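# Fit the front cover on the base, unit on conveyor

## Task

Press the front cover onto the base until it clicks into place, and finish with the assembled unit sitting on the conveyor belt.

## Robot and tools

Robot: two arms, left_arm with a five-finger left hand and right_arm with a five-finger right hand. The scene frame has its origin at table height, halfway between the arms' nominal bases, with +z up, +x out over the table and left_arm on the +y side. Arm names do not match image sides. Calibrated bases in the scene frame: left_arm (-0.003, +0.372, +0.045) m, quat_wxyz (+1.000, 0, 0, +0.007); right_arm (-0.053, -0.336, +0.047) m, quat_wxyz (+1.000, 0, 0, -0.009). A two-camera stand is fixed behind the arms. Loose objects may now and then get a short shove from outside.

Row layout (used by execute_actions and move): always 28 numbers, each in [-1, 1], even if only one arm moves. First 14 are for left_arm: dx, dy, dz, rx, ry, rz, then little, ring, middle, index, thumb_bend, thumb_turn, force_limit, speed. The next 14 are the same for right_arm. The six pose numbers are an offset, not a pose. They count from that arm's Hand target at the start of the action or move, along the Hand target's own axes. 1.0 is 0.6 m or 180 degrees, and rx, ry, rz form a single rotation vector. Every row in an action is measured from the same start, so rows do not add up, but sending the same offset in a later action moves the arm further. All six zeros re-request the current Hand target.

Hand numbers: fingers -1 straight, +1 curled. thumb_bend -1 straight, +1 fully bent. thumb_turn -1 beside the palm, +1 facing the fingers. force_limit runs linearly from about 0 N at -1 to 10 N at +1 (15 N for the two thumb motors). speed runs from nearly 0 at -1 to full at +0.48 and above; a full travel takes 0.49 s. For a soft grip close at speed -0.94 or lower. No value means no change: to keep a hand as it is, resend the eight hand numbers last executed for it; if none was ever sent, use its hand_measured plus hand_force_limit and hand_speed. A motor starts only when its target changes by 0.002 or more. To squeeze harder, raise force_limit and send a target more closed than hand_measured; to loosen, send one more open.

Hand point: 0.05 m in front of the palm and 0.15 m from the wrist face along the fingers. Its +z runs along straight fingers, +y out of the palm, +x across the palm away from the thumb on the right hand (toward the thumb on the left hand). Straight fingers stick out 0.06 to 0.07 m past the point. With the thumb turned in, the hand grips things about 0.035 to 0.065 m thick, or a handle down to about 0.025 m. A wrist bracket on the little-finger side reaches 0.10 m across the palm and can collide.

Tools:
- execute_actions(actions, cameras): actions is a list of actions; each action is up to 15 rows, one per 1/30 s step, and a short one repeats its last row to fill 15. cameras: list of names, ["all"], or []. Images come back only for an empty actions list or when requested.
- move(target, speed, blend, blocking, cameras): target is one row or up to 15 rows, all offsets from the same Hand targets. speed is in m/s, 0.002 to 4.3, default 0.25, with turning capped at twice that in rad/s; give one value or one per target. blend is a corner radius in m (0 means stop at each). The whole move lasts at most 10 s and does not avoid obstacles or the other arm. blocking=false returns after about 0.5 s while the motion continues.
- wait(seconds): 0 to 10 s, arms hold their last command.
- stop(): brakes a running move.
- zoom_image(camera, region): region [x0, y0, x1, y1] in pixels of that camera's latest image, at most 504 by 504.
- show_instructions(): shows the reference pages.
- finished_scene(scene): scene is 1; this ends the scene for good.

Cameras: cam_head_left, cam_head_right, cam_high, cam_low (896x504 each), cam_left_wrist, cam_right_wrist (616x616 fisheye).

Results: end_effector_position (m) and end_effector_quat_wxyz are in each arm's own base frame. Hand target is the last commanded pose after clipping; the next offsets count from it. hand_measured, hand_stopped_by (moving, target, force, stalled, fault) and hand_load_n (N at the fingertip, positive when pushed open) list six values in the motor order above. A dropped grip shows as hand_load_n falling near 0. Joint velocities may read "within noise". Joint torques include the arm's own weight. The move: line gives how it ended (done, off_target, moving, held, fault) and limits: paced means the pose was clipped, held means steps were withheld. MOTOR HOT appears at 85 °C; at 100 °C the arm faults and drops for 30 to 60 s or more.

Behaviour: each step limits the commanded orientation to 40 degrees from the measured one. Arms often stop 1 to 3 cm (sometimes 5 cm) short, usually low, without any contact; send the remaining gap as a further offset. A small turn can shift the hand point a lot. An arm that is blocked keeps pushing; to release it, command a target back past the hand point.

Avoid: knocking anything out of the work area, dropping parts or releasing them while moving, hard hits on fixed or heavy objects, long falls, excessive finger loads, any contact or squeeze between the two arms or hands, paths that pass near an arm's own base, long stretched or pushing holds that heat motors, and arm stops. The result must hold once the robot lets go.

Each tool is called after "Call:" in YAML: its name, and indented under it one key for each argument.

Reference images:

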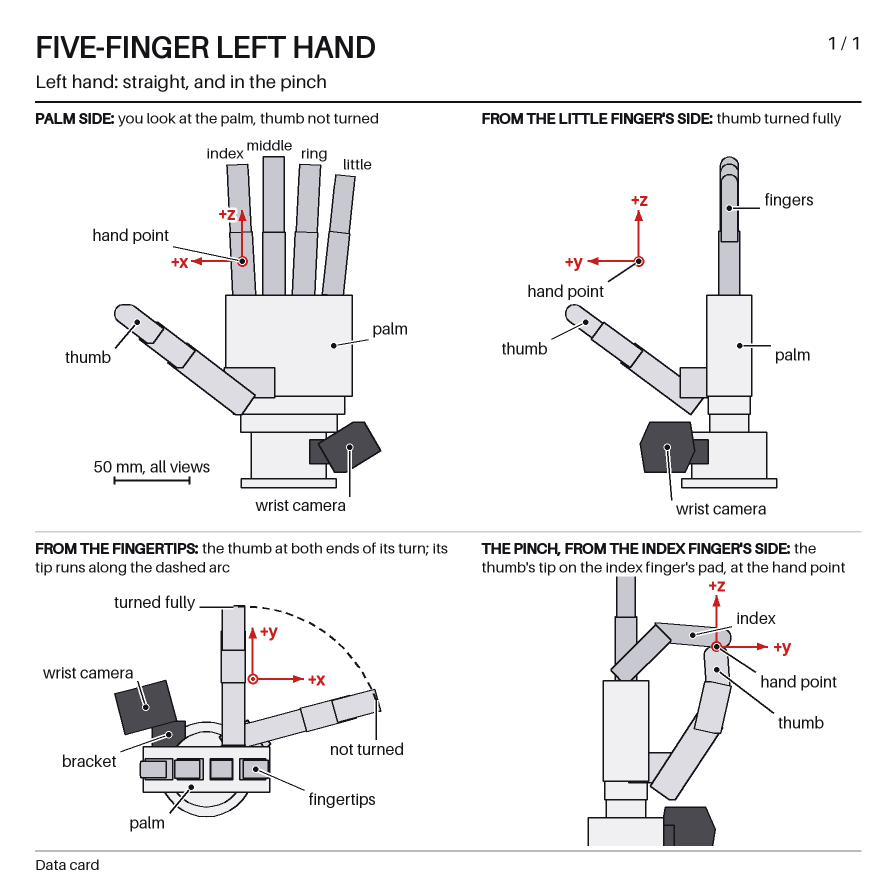

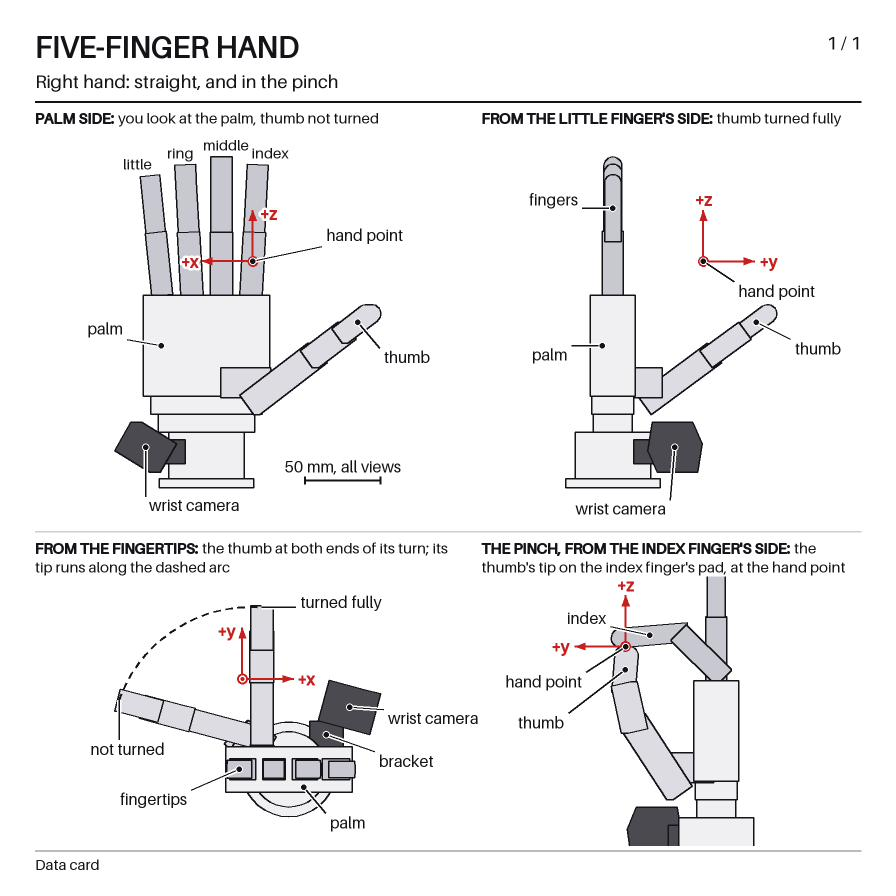

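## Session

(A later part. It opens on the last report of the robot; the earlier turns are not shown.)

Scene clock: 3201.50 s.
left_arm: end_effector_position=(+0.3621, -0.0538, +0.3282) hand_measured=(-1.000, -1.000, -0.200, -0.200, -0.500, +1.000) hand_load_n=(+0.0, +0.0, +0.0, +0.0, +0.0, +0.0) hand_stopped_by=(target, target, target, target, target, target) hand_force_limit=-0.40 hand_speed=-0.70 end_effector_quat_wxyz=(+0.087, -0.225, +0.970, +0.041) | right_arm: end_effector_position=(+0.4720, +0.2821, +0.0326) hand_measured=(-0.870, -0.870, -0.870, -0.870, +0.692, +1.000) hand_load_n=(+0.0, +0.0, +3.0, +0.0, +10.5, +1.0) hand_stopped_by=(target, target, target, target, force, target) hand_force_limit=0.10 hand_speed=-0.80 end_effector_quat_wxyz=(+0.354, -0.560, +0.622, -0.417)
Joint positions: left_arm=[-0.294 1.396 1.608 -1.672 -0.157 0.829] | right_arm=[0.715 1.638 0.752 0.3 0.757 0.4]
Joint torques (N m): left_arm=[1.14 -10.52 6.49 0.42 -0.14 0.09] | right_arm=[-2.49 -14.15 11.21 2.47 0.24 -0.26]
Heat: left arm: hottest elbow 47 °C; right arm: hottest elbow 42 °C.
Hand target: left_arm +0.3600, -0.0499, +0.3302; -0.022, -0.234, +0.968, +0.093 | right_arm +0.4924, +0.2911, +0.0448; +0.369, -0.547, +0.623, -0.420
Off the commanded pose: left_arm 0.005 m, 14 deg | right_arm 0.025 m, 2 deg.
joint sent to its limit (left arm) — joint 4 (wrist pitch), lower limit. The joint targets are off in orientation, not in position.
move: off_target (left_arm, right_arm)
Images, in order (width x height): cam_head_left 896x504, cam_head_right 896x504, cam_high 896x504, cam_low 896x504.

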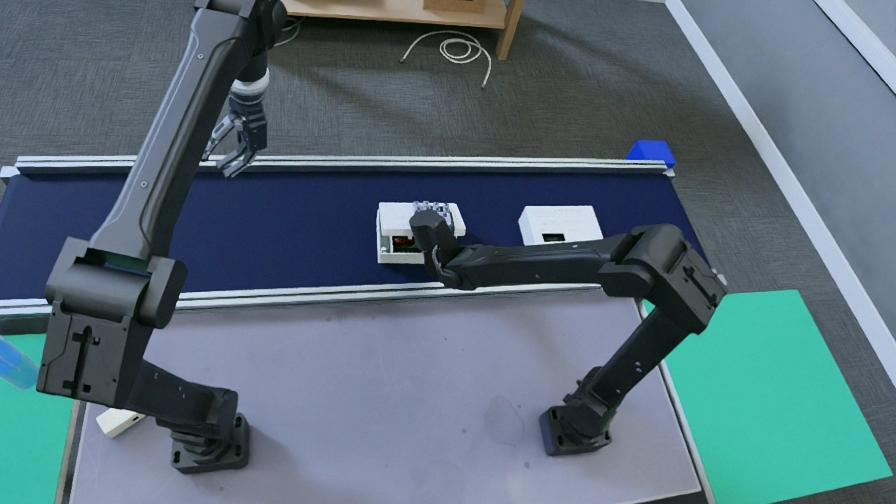

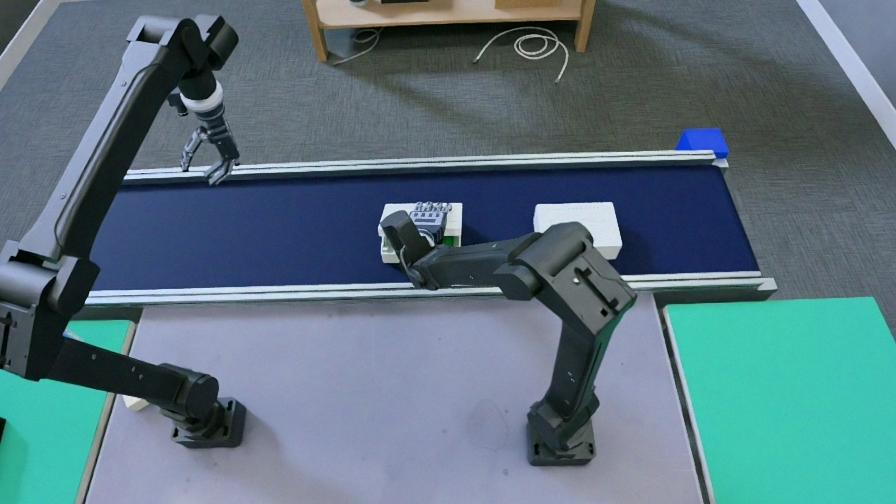

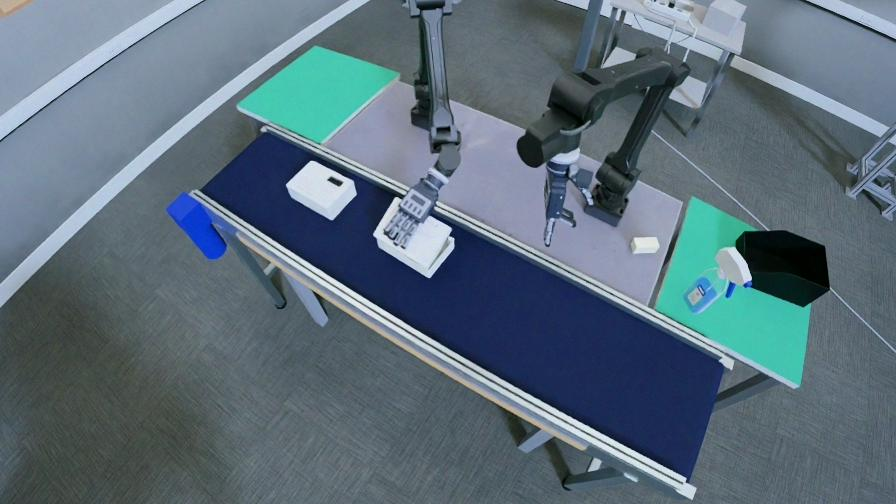

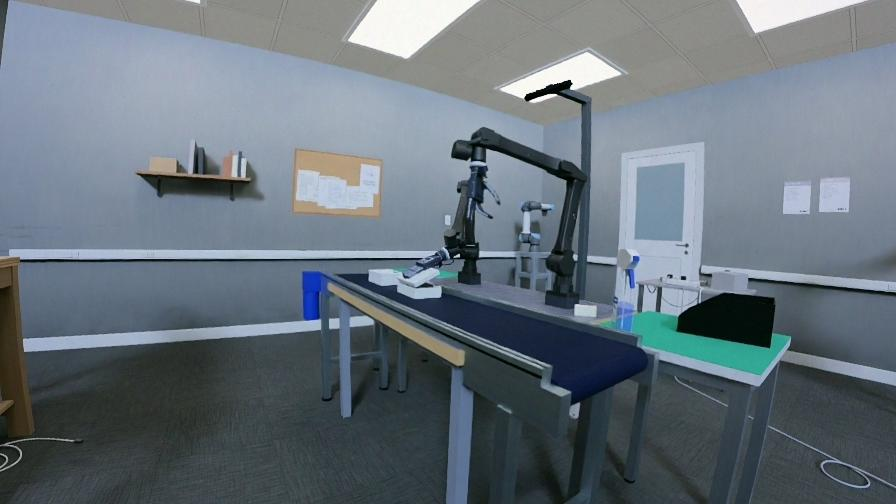

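Call:
move:
  target: [0,0,0,0,0,0,-1,-1,-0.2,-0.2,-0.5,1,-0.4,-0.7,-0.0077,0.0133,0.0115,0.0444,0,0,-0.87,-0.87,-0.87,-0.87,0.95,1,0.1,-0.8]
  speed: 0.04
  cameras: ["cam_head_left","cam_head_right","cam_high","cam_low"]

Call:
zoom_image:
  camera: "cam_head_left"
  region: [360, 180, 480, 280]

Call:
zoom_image:
  camera: "cam_head_right"
  region: [360, 180, 480, 280]

Call:
zoom_image:
  camera: "cam_low"
  region: [394, 262, 446, 302]

Call:
zoom_image:
  camera: "cam_high"
  region: [370, 190, 460, 280]

Scene clock: 3286.97 s.
left_arm: end_effector_position=(+0.3621, -0.0538, +0.3282) hand_measured=(-1.000, -1.000, -0.200, -0.200, -0.500, +1.000) hand_load_n=(+0.0, +0.0, +0.0, +0.0, +0.0, +0.5) hand_stopped_by=(target, target, target, target, target, target) hand_force_limit=-0.40 hand_speed=-0.70 end_effector_quat_wxyz=(+0.087, -0.225, +0.970, +0.041) | right_arm: end_effector_position=(+0.4981, +0.2888, +0.0389) hand_measured=(-0.870, -0.870, -0.870, -0.870, +0.692, +1.000) hand_load_n=(+0.0, +0.0, +3.0, +0.0, +10.5, +1.0) hand_stopped_by=(target, target, target, target, force, target) hand_force_limit=0.10 hand_speed=-0.80 end_effector_quat_wxyz=(+0.404, -0.517, +0.597, -0.461)
Joint positions: left_arm=[-0.294 1.396 1.608 -1.672 -0.157 0.829] | right_arm=[0.72 1.736 0.741 0.622 0.822 0.285]
Joint torques (N m): left_arm=[0.91 -10.58 6.49 0.49 -0.13 0.11] | right_arm=[-0.67 -14.92 6.82 2.59 0.38 -0.22]
Heat: left arm: hottest elbow 47 °C; right arm: hottest elbow 44 °C.
Hand target: left_arm +0.3600, -0.0499, +0.3302; -0.022, -0.234, +0.968, +0.093 | right_arm +0.4962, +0.2952, +0.0348; +0.407, -0.520, +0.592, -0.462
Off the commanded pose: left_arm 0.005 m, 14 deg | right_arm 0.008 m, 1 deg.
joint sent to its limit (left arm) — joint 4 (wrist pitch), lower limit. The joint targets are off in orientation, not in position.
move: off_target (left_arm)
Images, in order (width x height): cam_head_left 896x504, cam_head_right 896x504, cam_high 896x504, cam_low 896x504.

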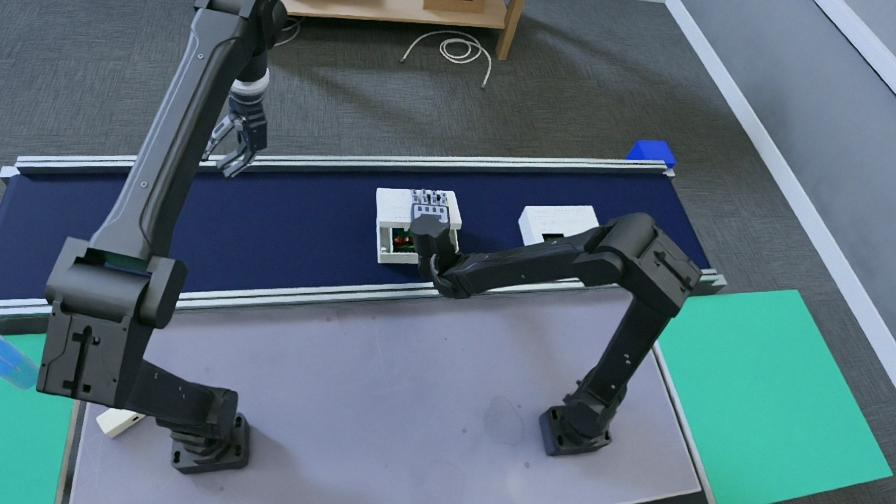

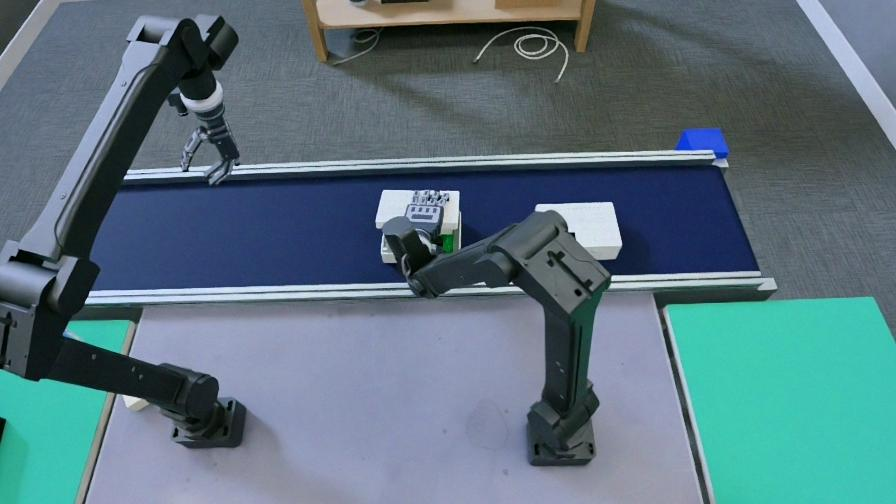

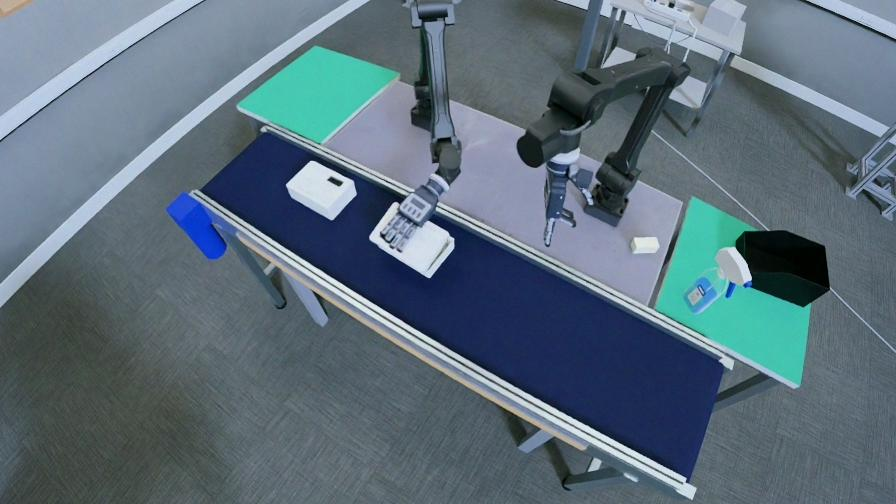

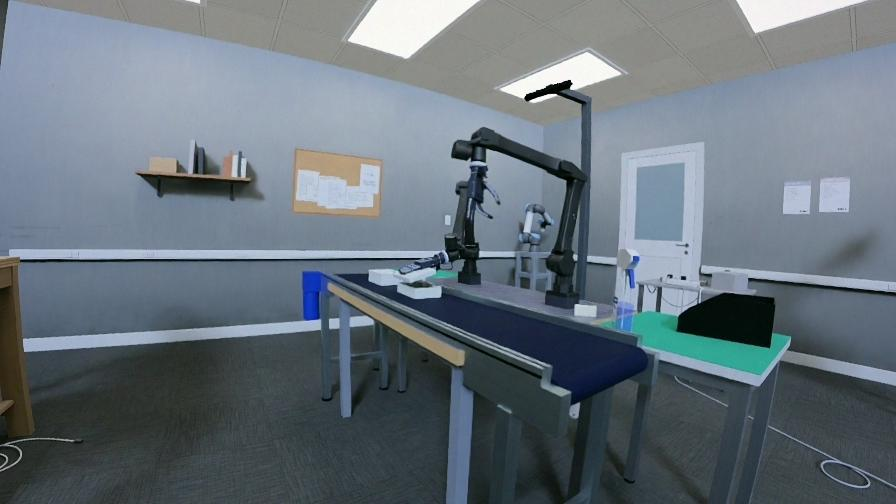

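Scaled by 4.200 from the camera's 896x504 image, which has a finer 1280x720 frame.

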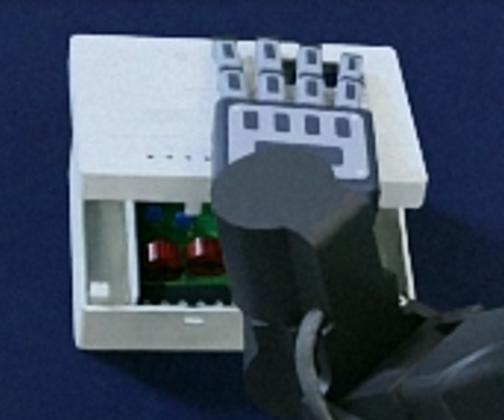

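Scaled by 4.200 from the camera's 896x504 image, which has a finer 1280x720 frame.

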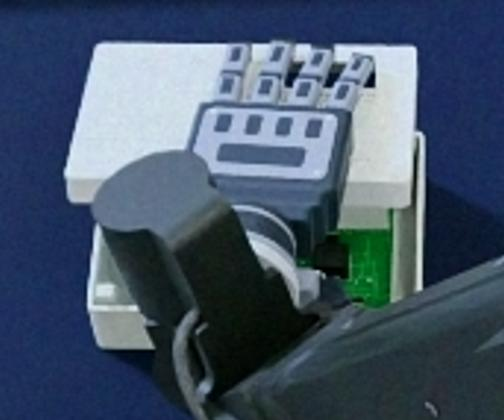

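Scaled by 9.692 from the camera's 896x504 image, which has a finer 1280x720 frame.

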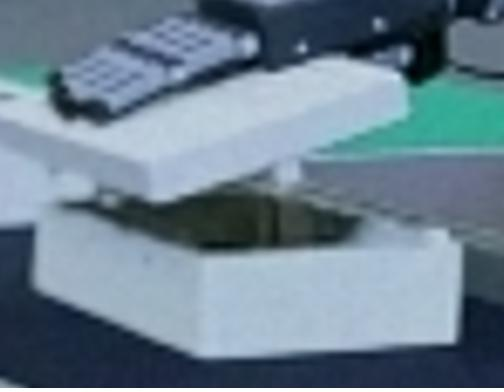

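Scaled by 5.600 from the camera's 896x504 image, which has a finer 1280x720 frame.

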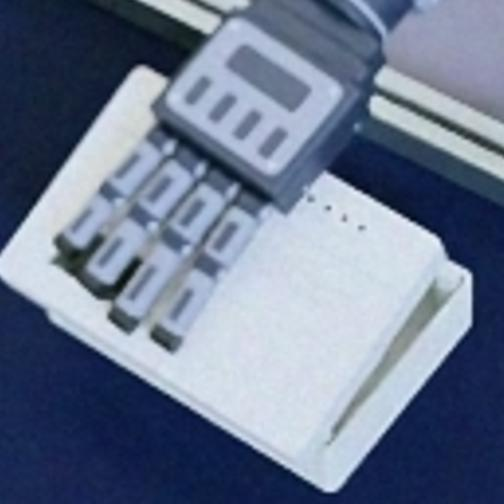

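Call:
move:
  target: [0,0,0,0,0,0,-1,-1,-0.2,-0.2,-0.5,1,-0.4,-0.7,0.0197,0.0353,-0.0252,0,0,0,-0.87,-0.87,-0.87,-0.87,0.95,1,0.1,-0.8]
  speed: 0.04
  cameras: ["cam_head_left","cam_head_right","cam_high","cam_low"]

Call:
zoom_image:
  camera: "cam_head_left"
  region: [360, 180, 480, 280]

Call:
zoom_image:
  camera: "cam_head_right"
  region: [360, 180, 480, 280]

Call:
zoom_image:
  camera: "cam_low"
  region: [394, 262, 446, 302]

Call:
zoom_image:
  camera: "cam_high"
  region: [370, 190, 460, 280]

Scene clock: 3310.30 s.
left_arm: end_effector_position=(+0.3621, -0.0538, +0.3282) hand_measured=(-1.000, -1.000, -0.200, -0.200, -0.500, +1.000) hand_load_n=(+0.0, +0.0, +0.0, +0.0, +0.0, +0.0) hand_stopped_by=(target, target, target, target, target, target) hand_force_limit=-0.40 hand_speed=-0.70 end_effector_quat_wxyz=(+0.087, -0.225, +0.970, +0.041) | right_arm: end_effector_position=(+0.4774, +0.2795, +0.0225) hand_measured=(-0.870, -0.870, -0.870, -0.870, +0.692, +1.000) hand_load_n=(+0.0, +0.0, +3.0, +0.0, +10.5, +1.0) hand_stopped_by=(target, target, target, target, force, target) hand_force_limit=0.10 hand_speed=-0.80 end_effector_quat_wxyz=(+0.402, -0.519, +0.595, -0.464)
Joint positions: left_arm=[-0.294 1.396 1.608 -1.672 -0.157 0.829] | right_arm=[0.737 1.746 0.676 0.692 0.839 0.285]
Joint torques (N m): left_arm=[1.03 -10.4 6.48 0.4 -0.12 0.1] | right_arm=[-0.67 -14.27 6.19 2.55 0.36 -0.11]
Heat: left arm: hottest elbow 47 °C; right arm: hottest elbow 41 °C.
Hand target: left_arm +0.3600, -0.0499, +0.3302; -0.022, -0.234, +0.968, +0.093 | right_arm +0.4752, +0.2861, +0.0179; +0.407, -0.520, +0.592, -0.462
Off the commanded pose: left_arm 0.005 m, 14 deg | right_arm 0.008 m, 1 deg.
joint sent to its limit (left arm) — joint 4 (wrist pitch), lower limit. The joint targets are off in orientation, not in position.
move: off_target (left_arm)
Images, in order (width x height): cam_head_left 896x504, cam_head_right 896x504, cam_high 896x504, cam_low 896x504.

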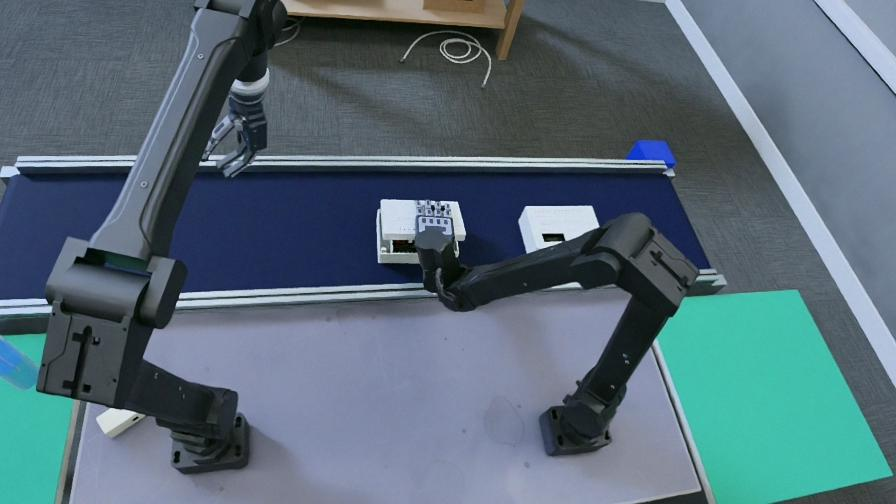

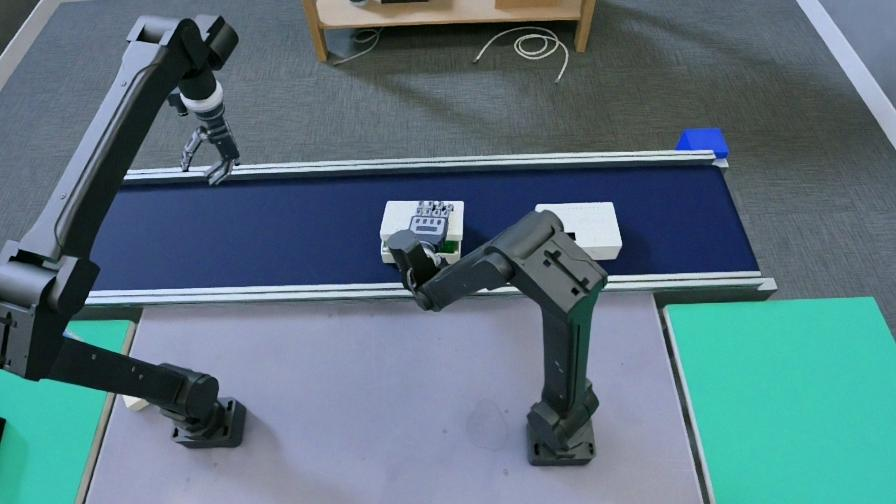

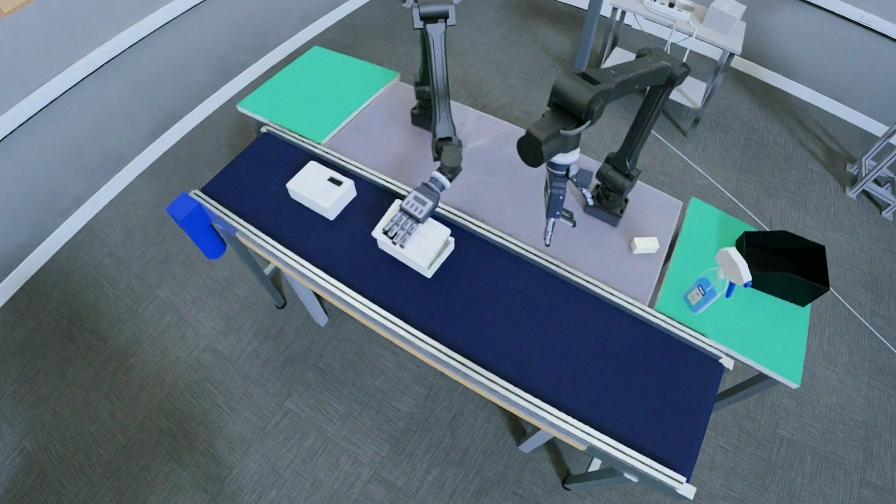

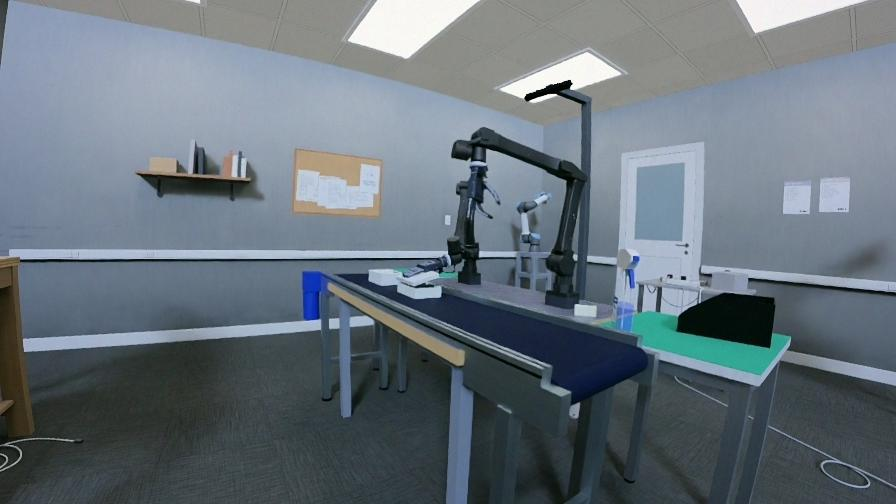

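Scaled by 4.200 from the camera's 896x504 image, which has a finer 1280x720 frame.

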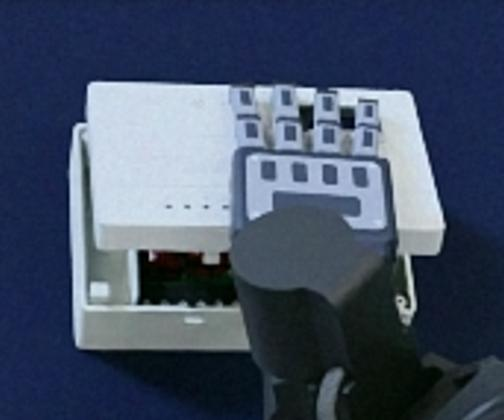

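Scaled by 4.200 from the camera's 896x504 image, which has a finer 1280x720 frame.

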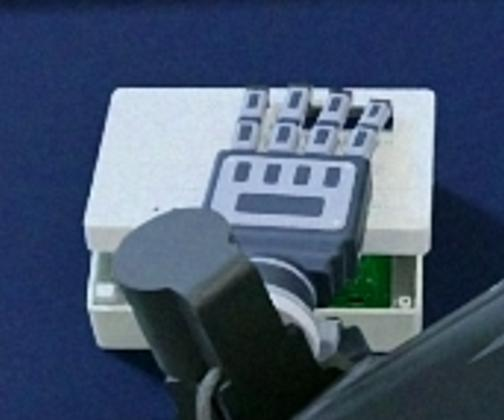

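Scaled by 9.692 from the camera's 896x504 image, which has a finer 1280x720 frame.

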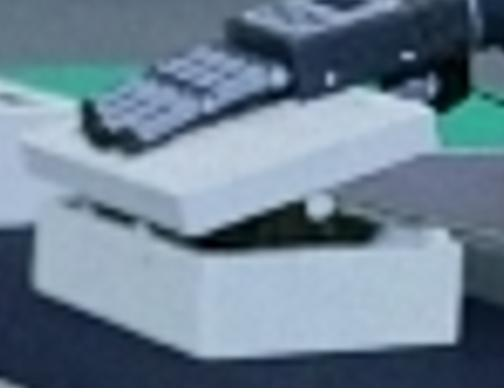

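Scaled by 5.600 from the camera's 896x504 image, which has a finer 1280x720 frame.

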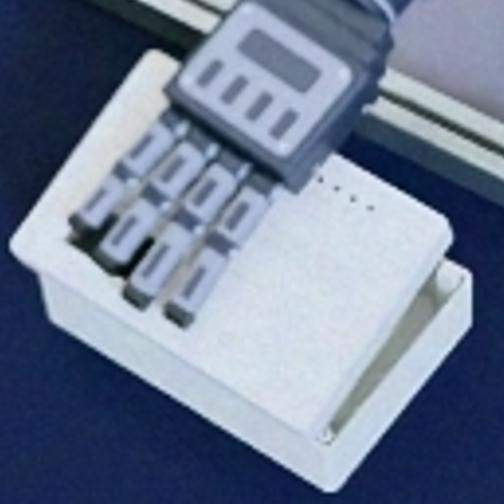

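Call:
move:
  target: [0,0,0,0,0,0,-1,-1,-0.2,-0.2,-0.5,1,-0.4,-0.7,-0.0125,0.0082,-0.0048,0,0,0,-0.87,-0.87,-0.87,-0.87,0.95,1,0.1,-0.8]
  speed: 0.04

Scene clock: 3320.60 s.
left_arm: end_effector_position=(+0.3621, -0.0538, +0.3282) hand_measured=(-1.000, -1.000, -0.200, -0.200, -0.500, +1.000) hand_load_n=(+0.0, +0.0, +0.0, +0.0, -0.5, +0.0) hand_stopped_by=(target, target, target, target, target, target) hand_force_limit=-0.40 hand_speed=-0.70 end_effector_quat_wxyz=(+0.087, -0.225, +0.970, +0.041) | right_arm: end_effector_position=(+0.4709, +0.2848, +0.0144) hand_measured=(-0.870, -0.870, -0.870, -0.870, +0.692, +1.000) hand_load_n=(+0.0, +0.0, +3.0, +0.0, +10.5, +1.0) hand_stopped_by=(target, target, target, target, force, target) hand_force_limit=0.10 hand_speed=-0.80 end_effector_quat_wxyz=(+0.397, -0.525, +0.591, -0.465)
Joint positions: left_arm=[-0.294 1.396 1.608 -1.672 -0.157 0.829] | right_arm=[0.758 1.764 0.676 0.694 0.857 0.285]
Joint torques (N m): left_arm=[0.97 -10.46 6.43 0.36 -0.12 0.11] | right_arm=[-0.62 -14.86 6.83 2.48 0.39 -0.01]
Heat: left arm: hottest elbow 47 °C; right arm: hottest elbow 40 °C.
Hand target: left_arm +0.3600, -0.0499, +0.3302; -0.022, -0.234, +0.968, +0.093 | right_arm +0.4722, +0.2941, +0.0139; +0.407, -0.520, +0.592, -0.462
Off the commanded pose: left_arm 0.005 m, 14 deg | right_arm 0.009 m, 1 deg.
joint sent to its limit (left arm) — joint 4 (wrist pitch), lower limit. The joint targets are off in orientation, not in position.
move: off_target (left_arm)

Call:
execute_actions:
  actions: []

Call:
zoom_image:
  camera: "cam_head_left"
  region: [360, 180, 480, 280]

Call:
zoom_image:
  camera: "cam_head_right"
  region: [360, 180, 480, 280]

Call:
zoom_image:
  camera: "cam_low"
  region: [394, 262, 446, 302]

Call:
zoom_image:
  camera: "cam_high"
  region: [370, 190, 460, 280]

Call:
zoom_image:
  camera: "cam_right_wrist"
  region: [180, 80, 500, 460]

Scene clock: 3328.30 s.
left_arm: end_effector_position=(+0.3621, -0.0538, +0.3282) hand_measured=(-1.000, -1.000, -0.200, -0.200, -0.500, +1.000) hand_load_n=(+0.0, +0.0, +0.0, +0.5, +0.0, +0.0) hand_stopped_by=(target, target, target, target, target, target) hand_force_limit=-0.40 hand_speed=-0.70 end_effector_quat_wxyz=(+0.087, -0.225, +0.970, +0.041) | right_arm: end_effector_position=(+0.4709, +0.2848, +0.0144) hand_measured=(-0.870, -0.870, -0.870, -0.870, +0.692, +1.000) hand_load_n=(+0.0, +0.0, +3.0, +0.0, +10.5, +1.0) hand_stopped_by=(target, target, target, target, force, target) hand_force_limit=0.10 hand_speed=-0.80 end_effector_quat_wxyz=(+0.397, -0.525, +0.591, -0.465)
Joint positions: left_arm=[-0.294 1.396 1.608 -1.672 -0.157 0.829] | right_arm=[0.758 1.764 0.676 0.694 0.857 0.285]
Joint velocities: within noise
Joint torques (N m): left_arm=[0.97 -10.34 6.48 0.34 -0.12 0.08] | right_arm=[-0.79 -14.45 6.83 2.44 0.4 -0.01]
Motor temperatures (°C): left_arm=[27 33 46 27 28 30] | right_arm=[26 34 40 27 26 26]
Heat: left arm: hottest elbow 46 °C; right arm: hottest elbow 40 °C.
Hand target: left_arm +0.3600, -0.0499, +0.3302; -0.022, -0.234, +0.968, +0.093 | right_arm +0.4722, +0.2941, +0.0139; +0.407, -0.520, +0.592, -0.462
Off the commanded pose: left_arm 0.005 m, 14 deg | right_arm 0.009 m, 1 deg.

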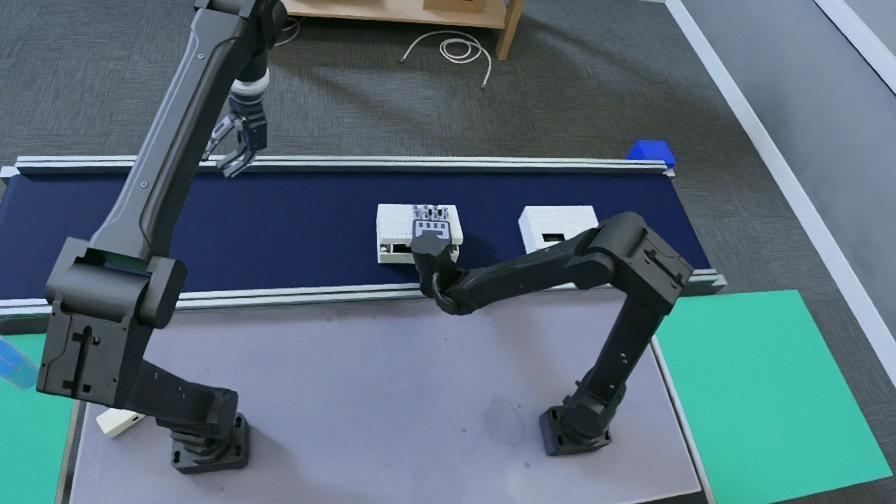

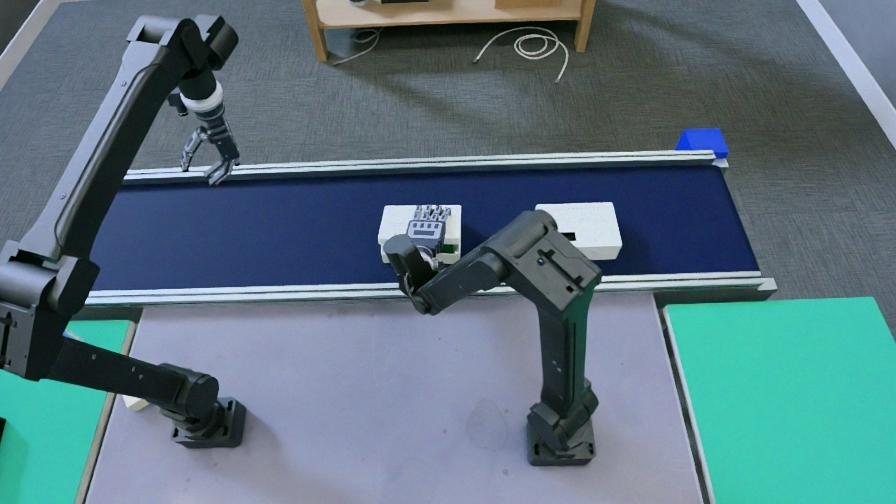

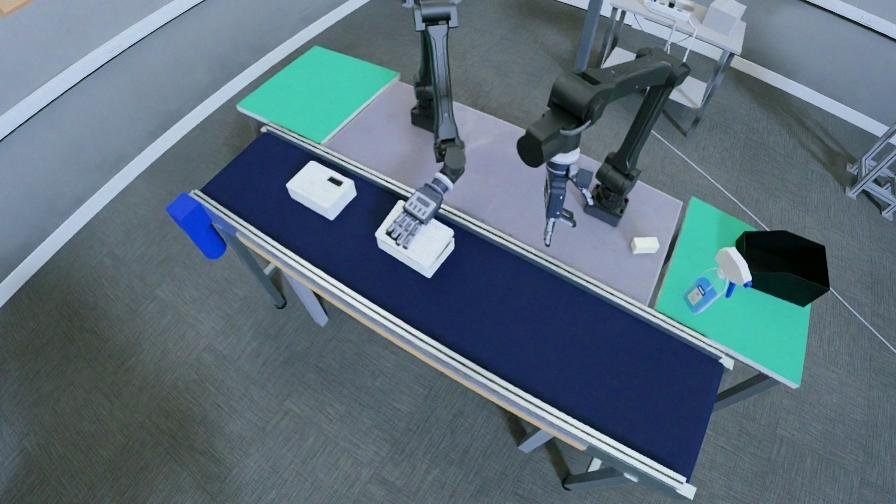

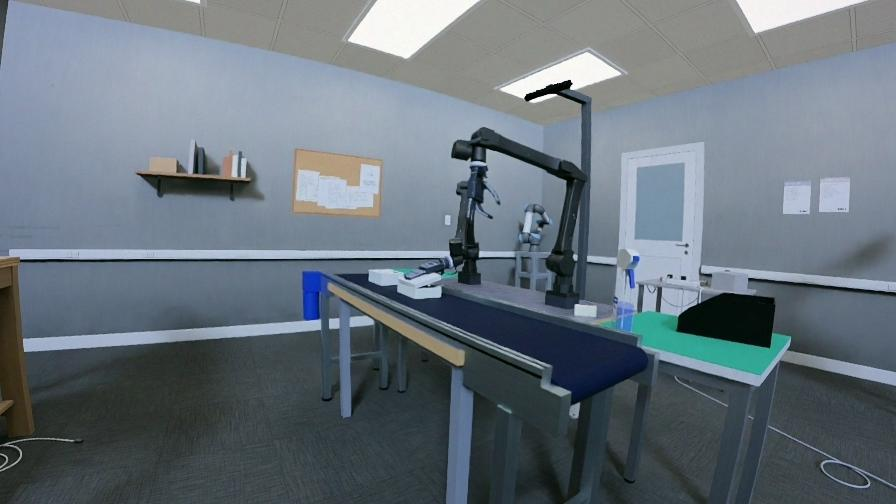

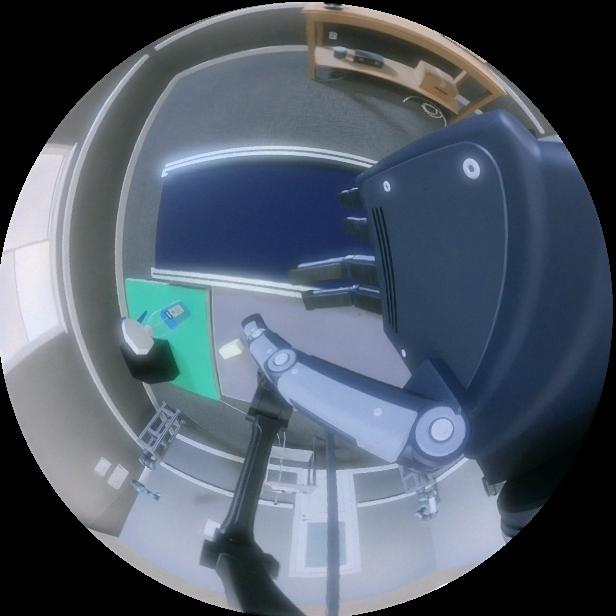

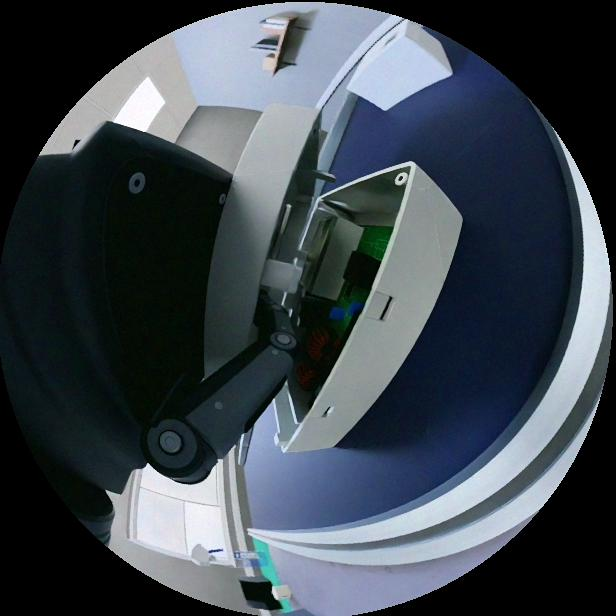

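Scaled by 4.200 from the camera's 896x504 image, which has a finer 1280x720 frame.

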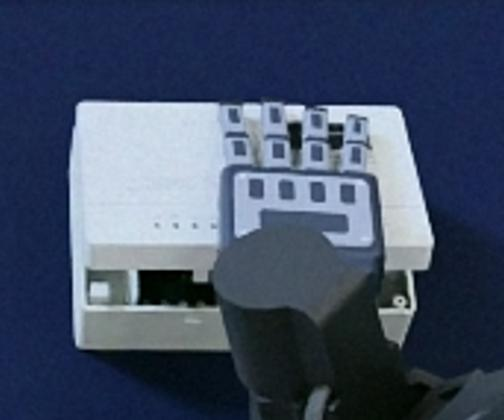

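Scaled by 4.200 from the camera's 896x504 image, which has a finer 1280x720 frame.

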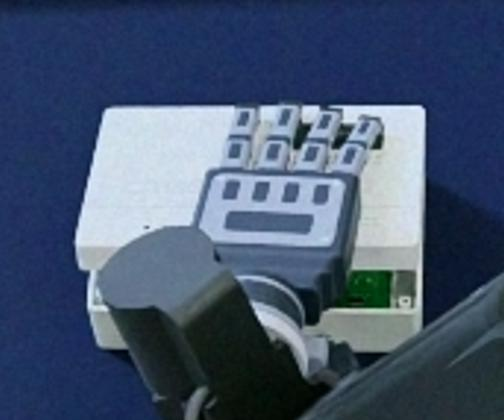

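Scaled by 9.692 from the camera's 896x504 image, which has a finer 1280x720 frame.

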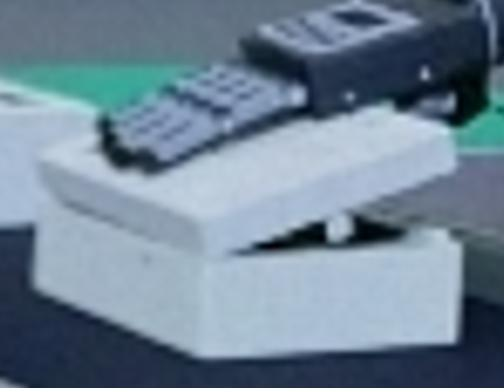

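Scaled by 5.600 from the camera's 896x504 image, which has a finer 1280x720 frame.

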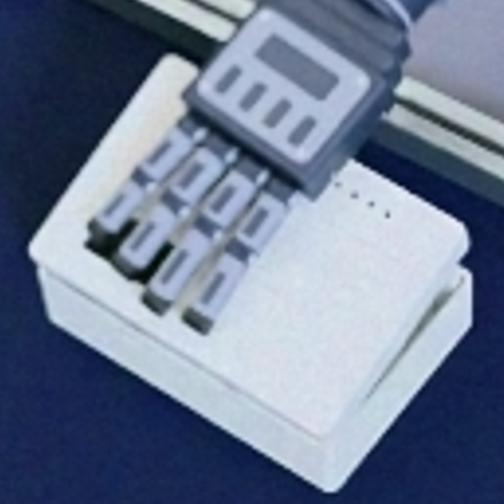

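Scaled by 1.326 from the camera's 616x616 image, which has a finer 880x880 frame.

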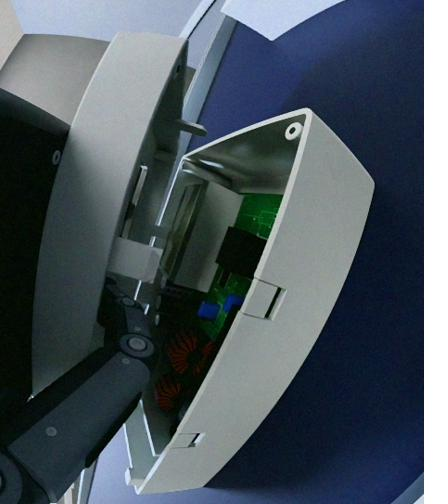

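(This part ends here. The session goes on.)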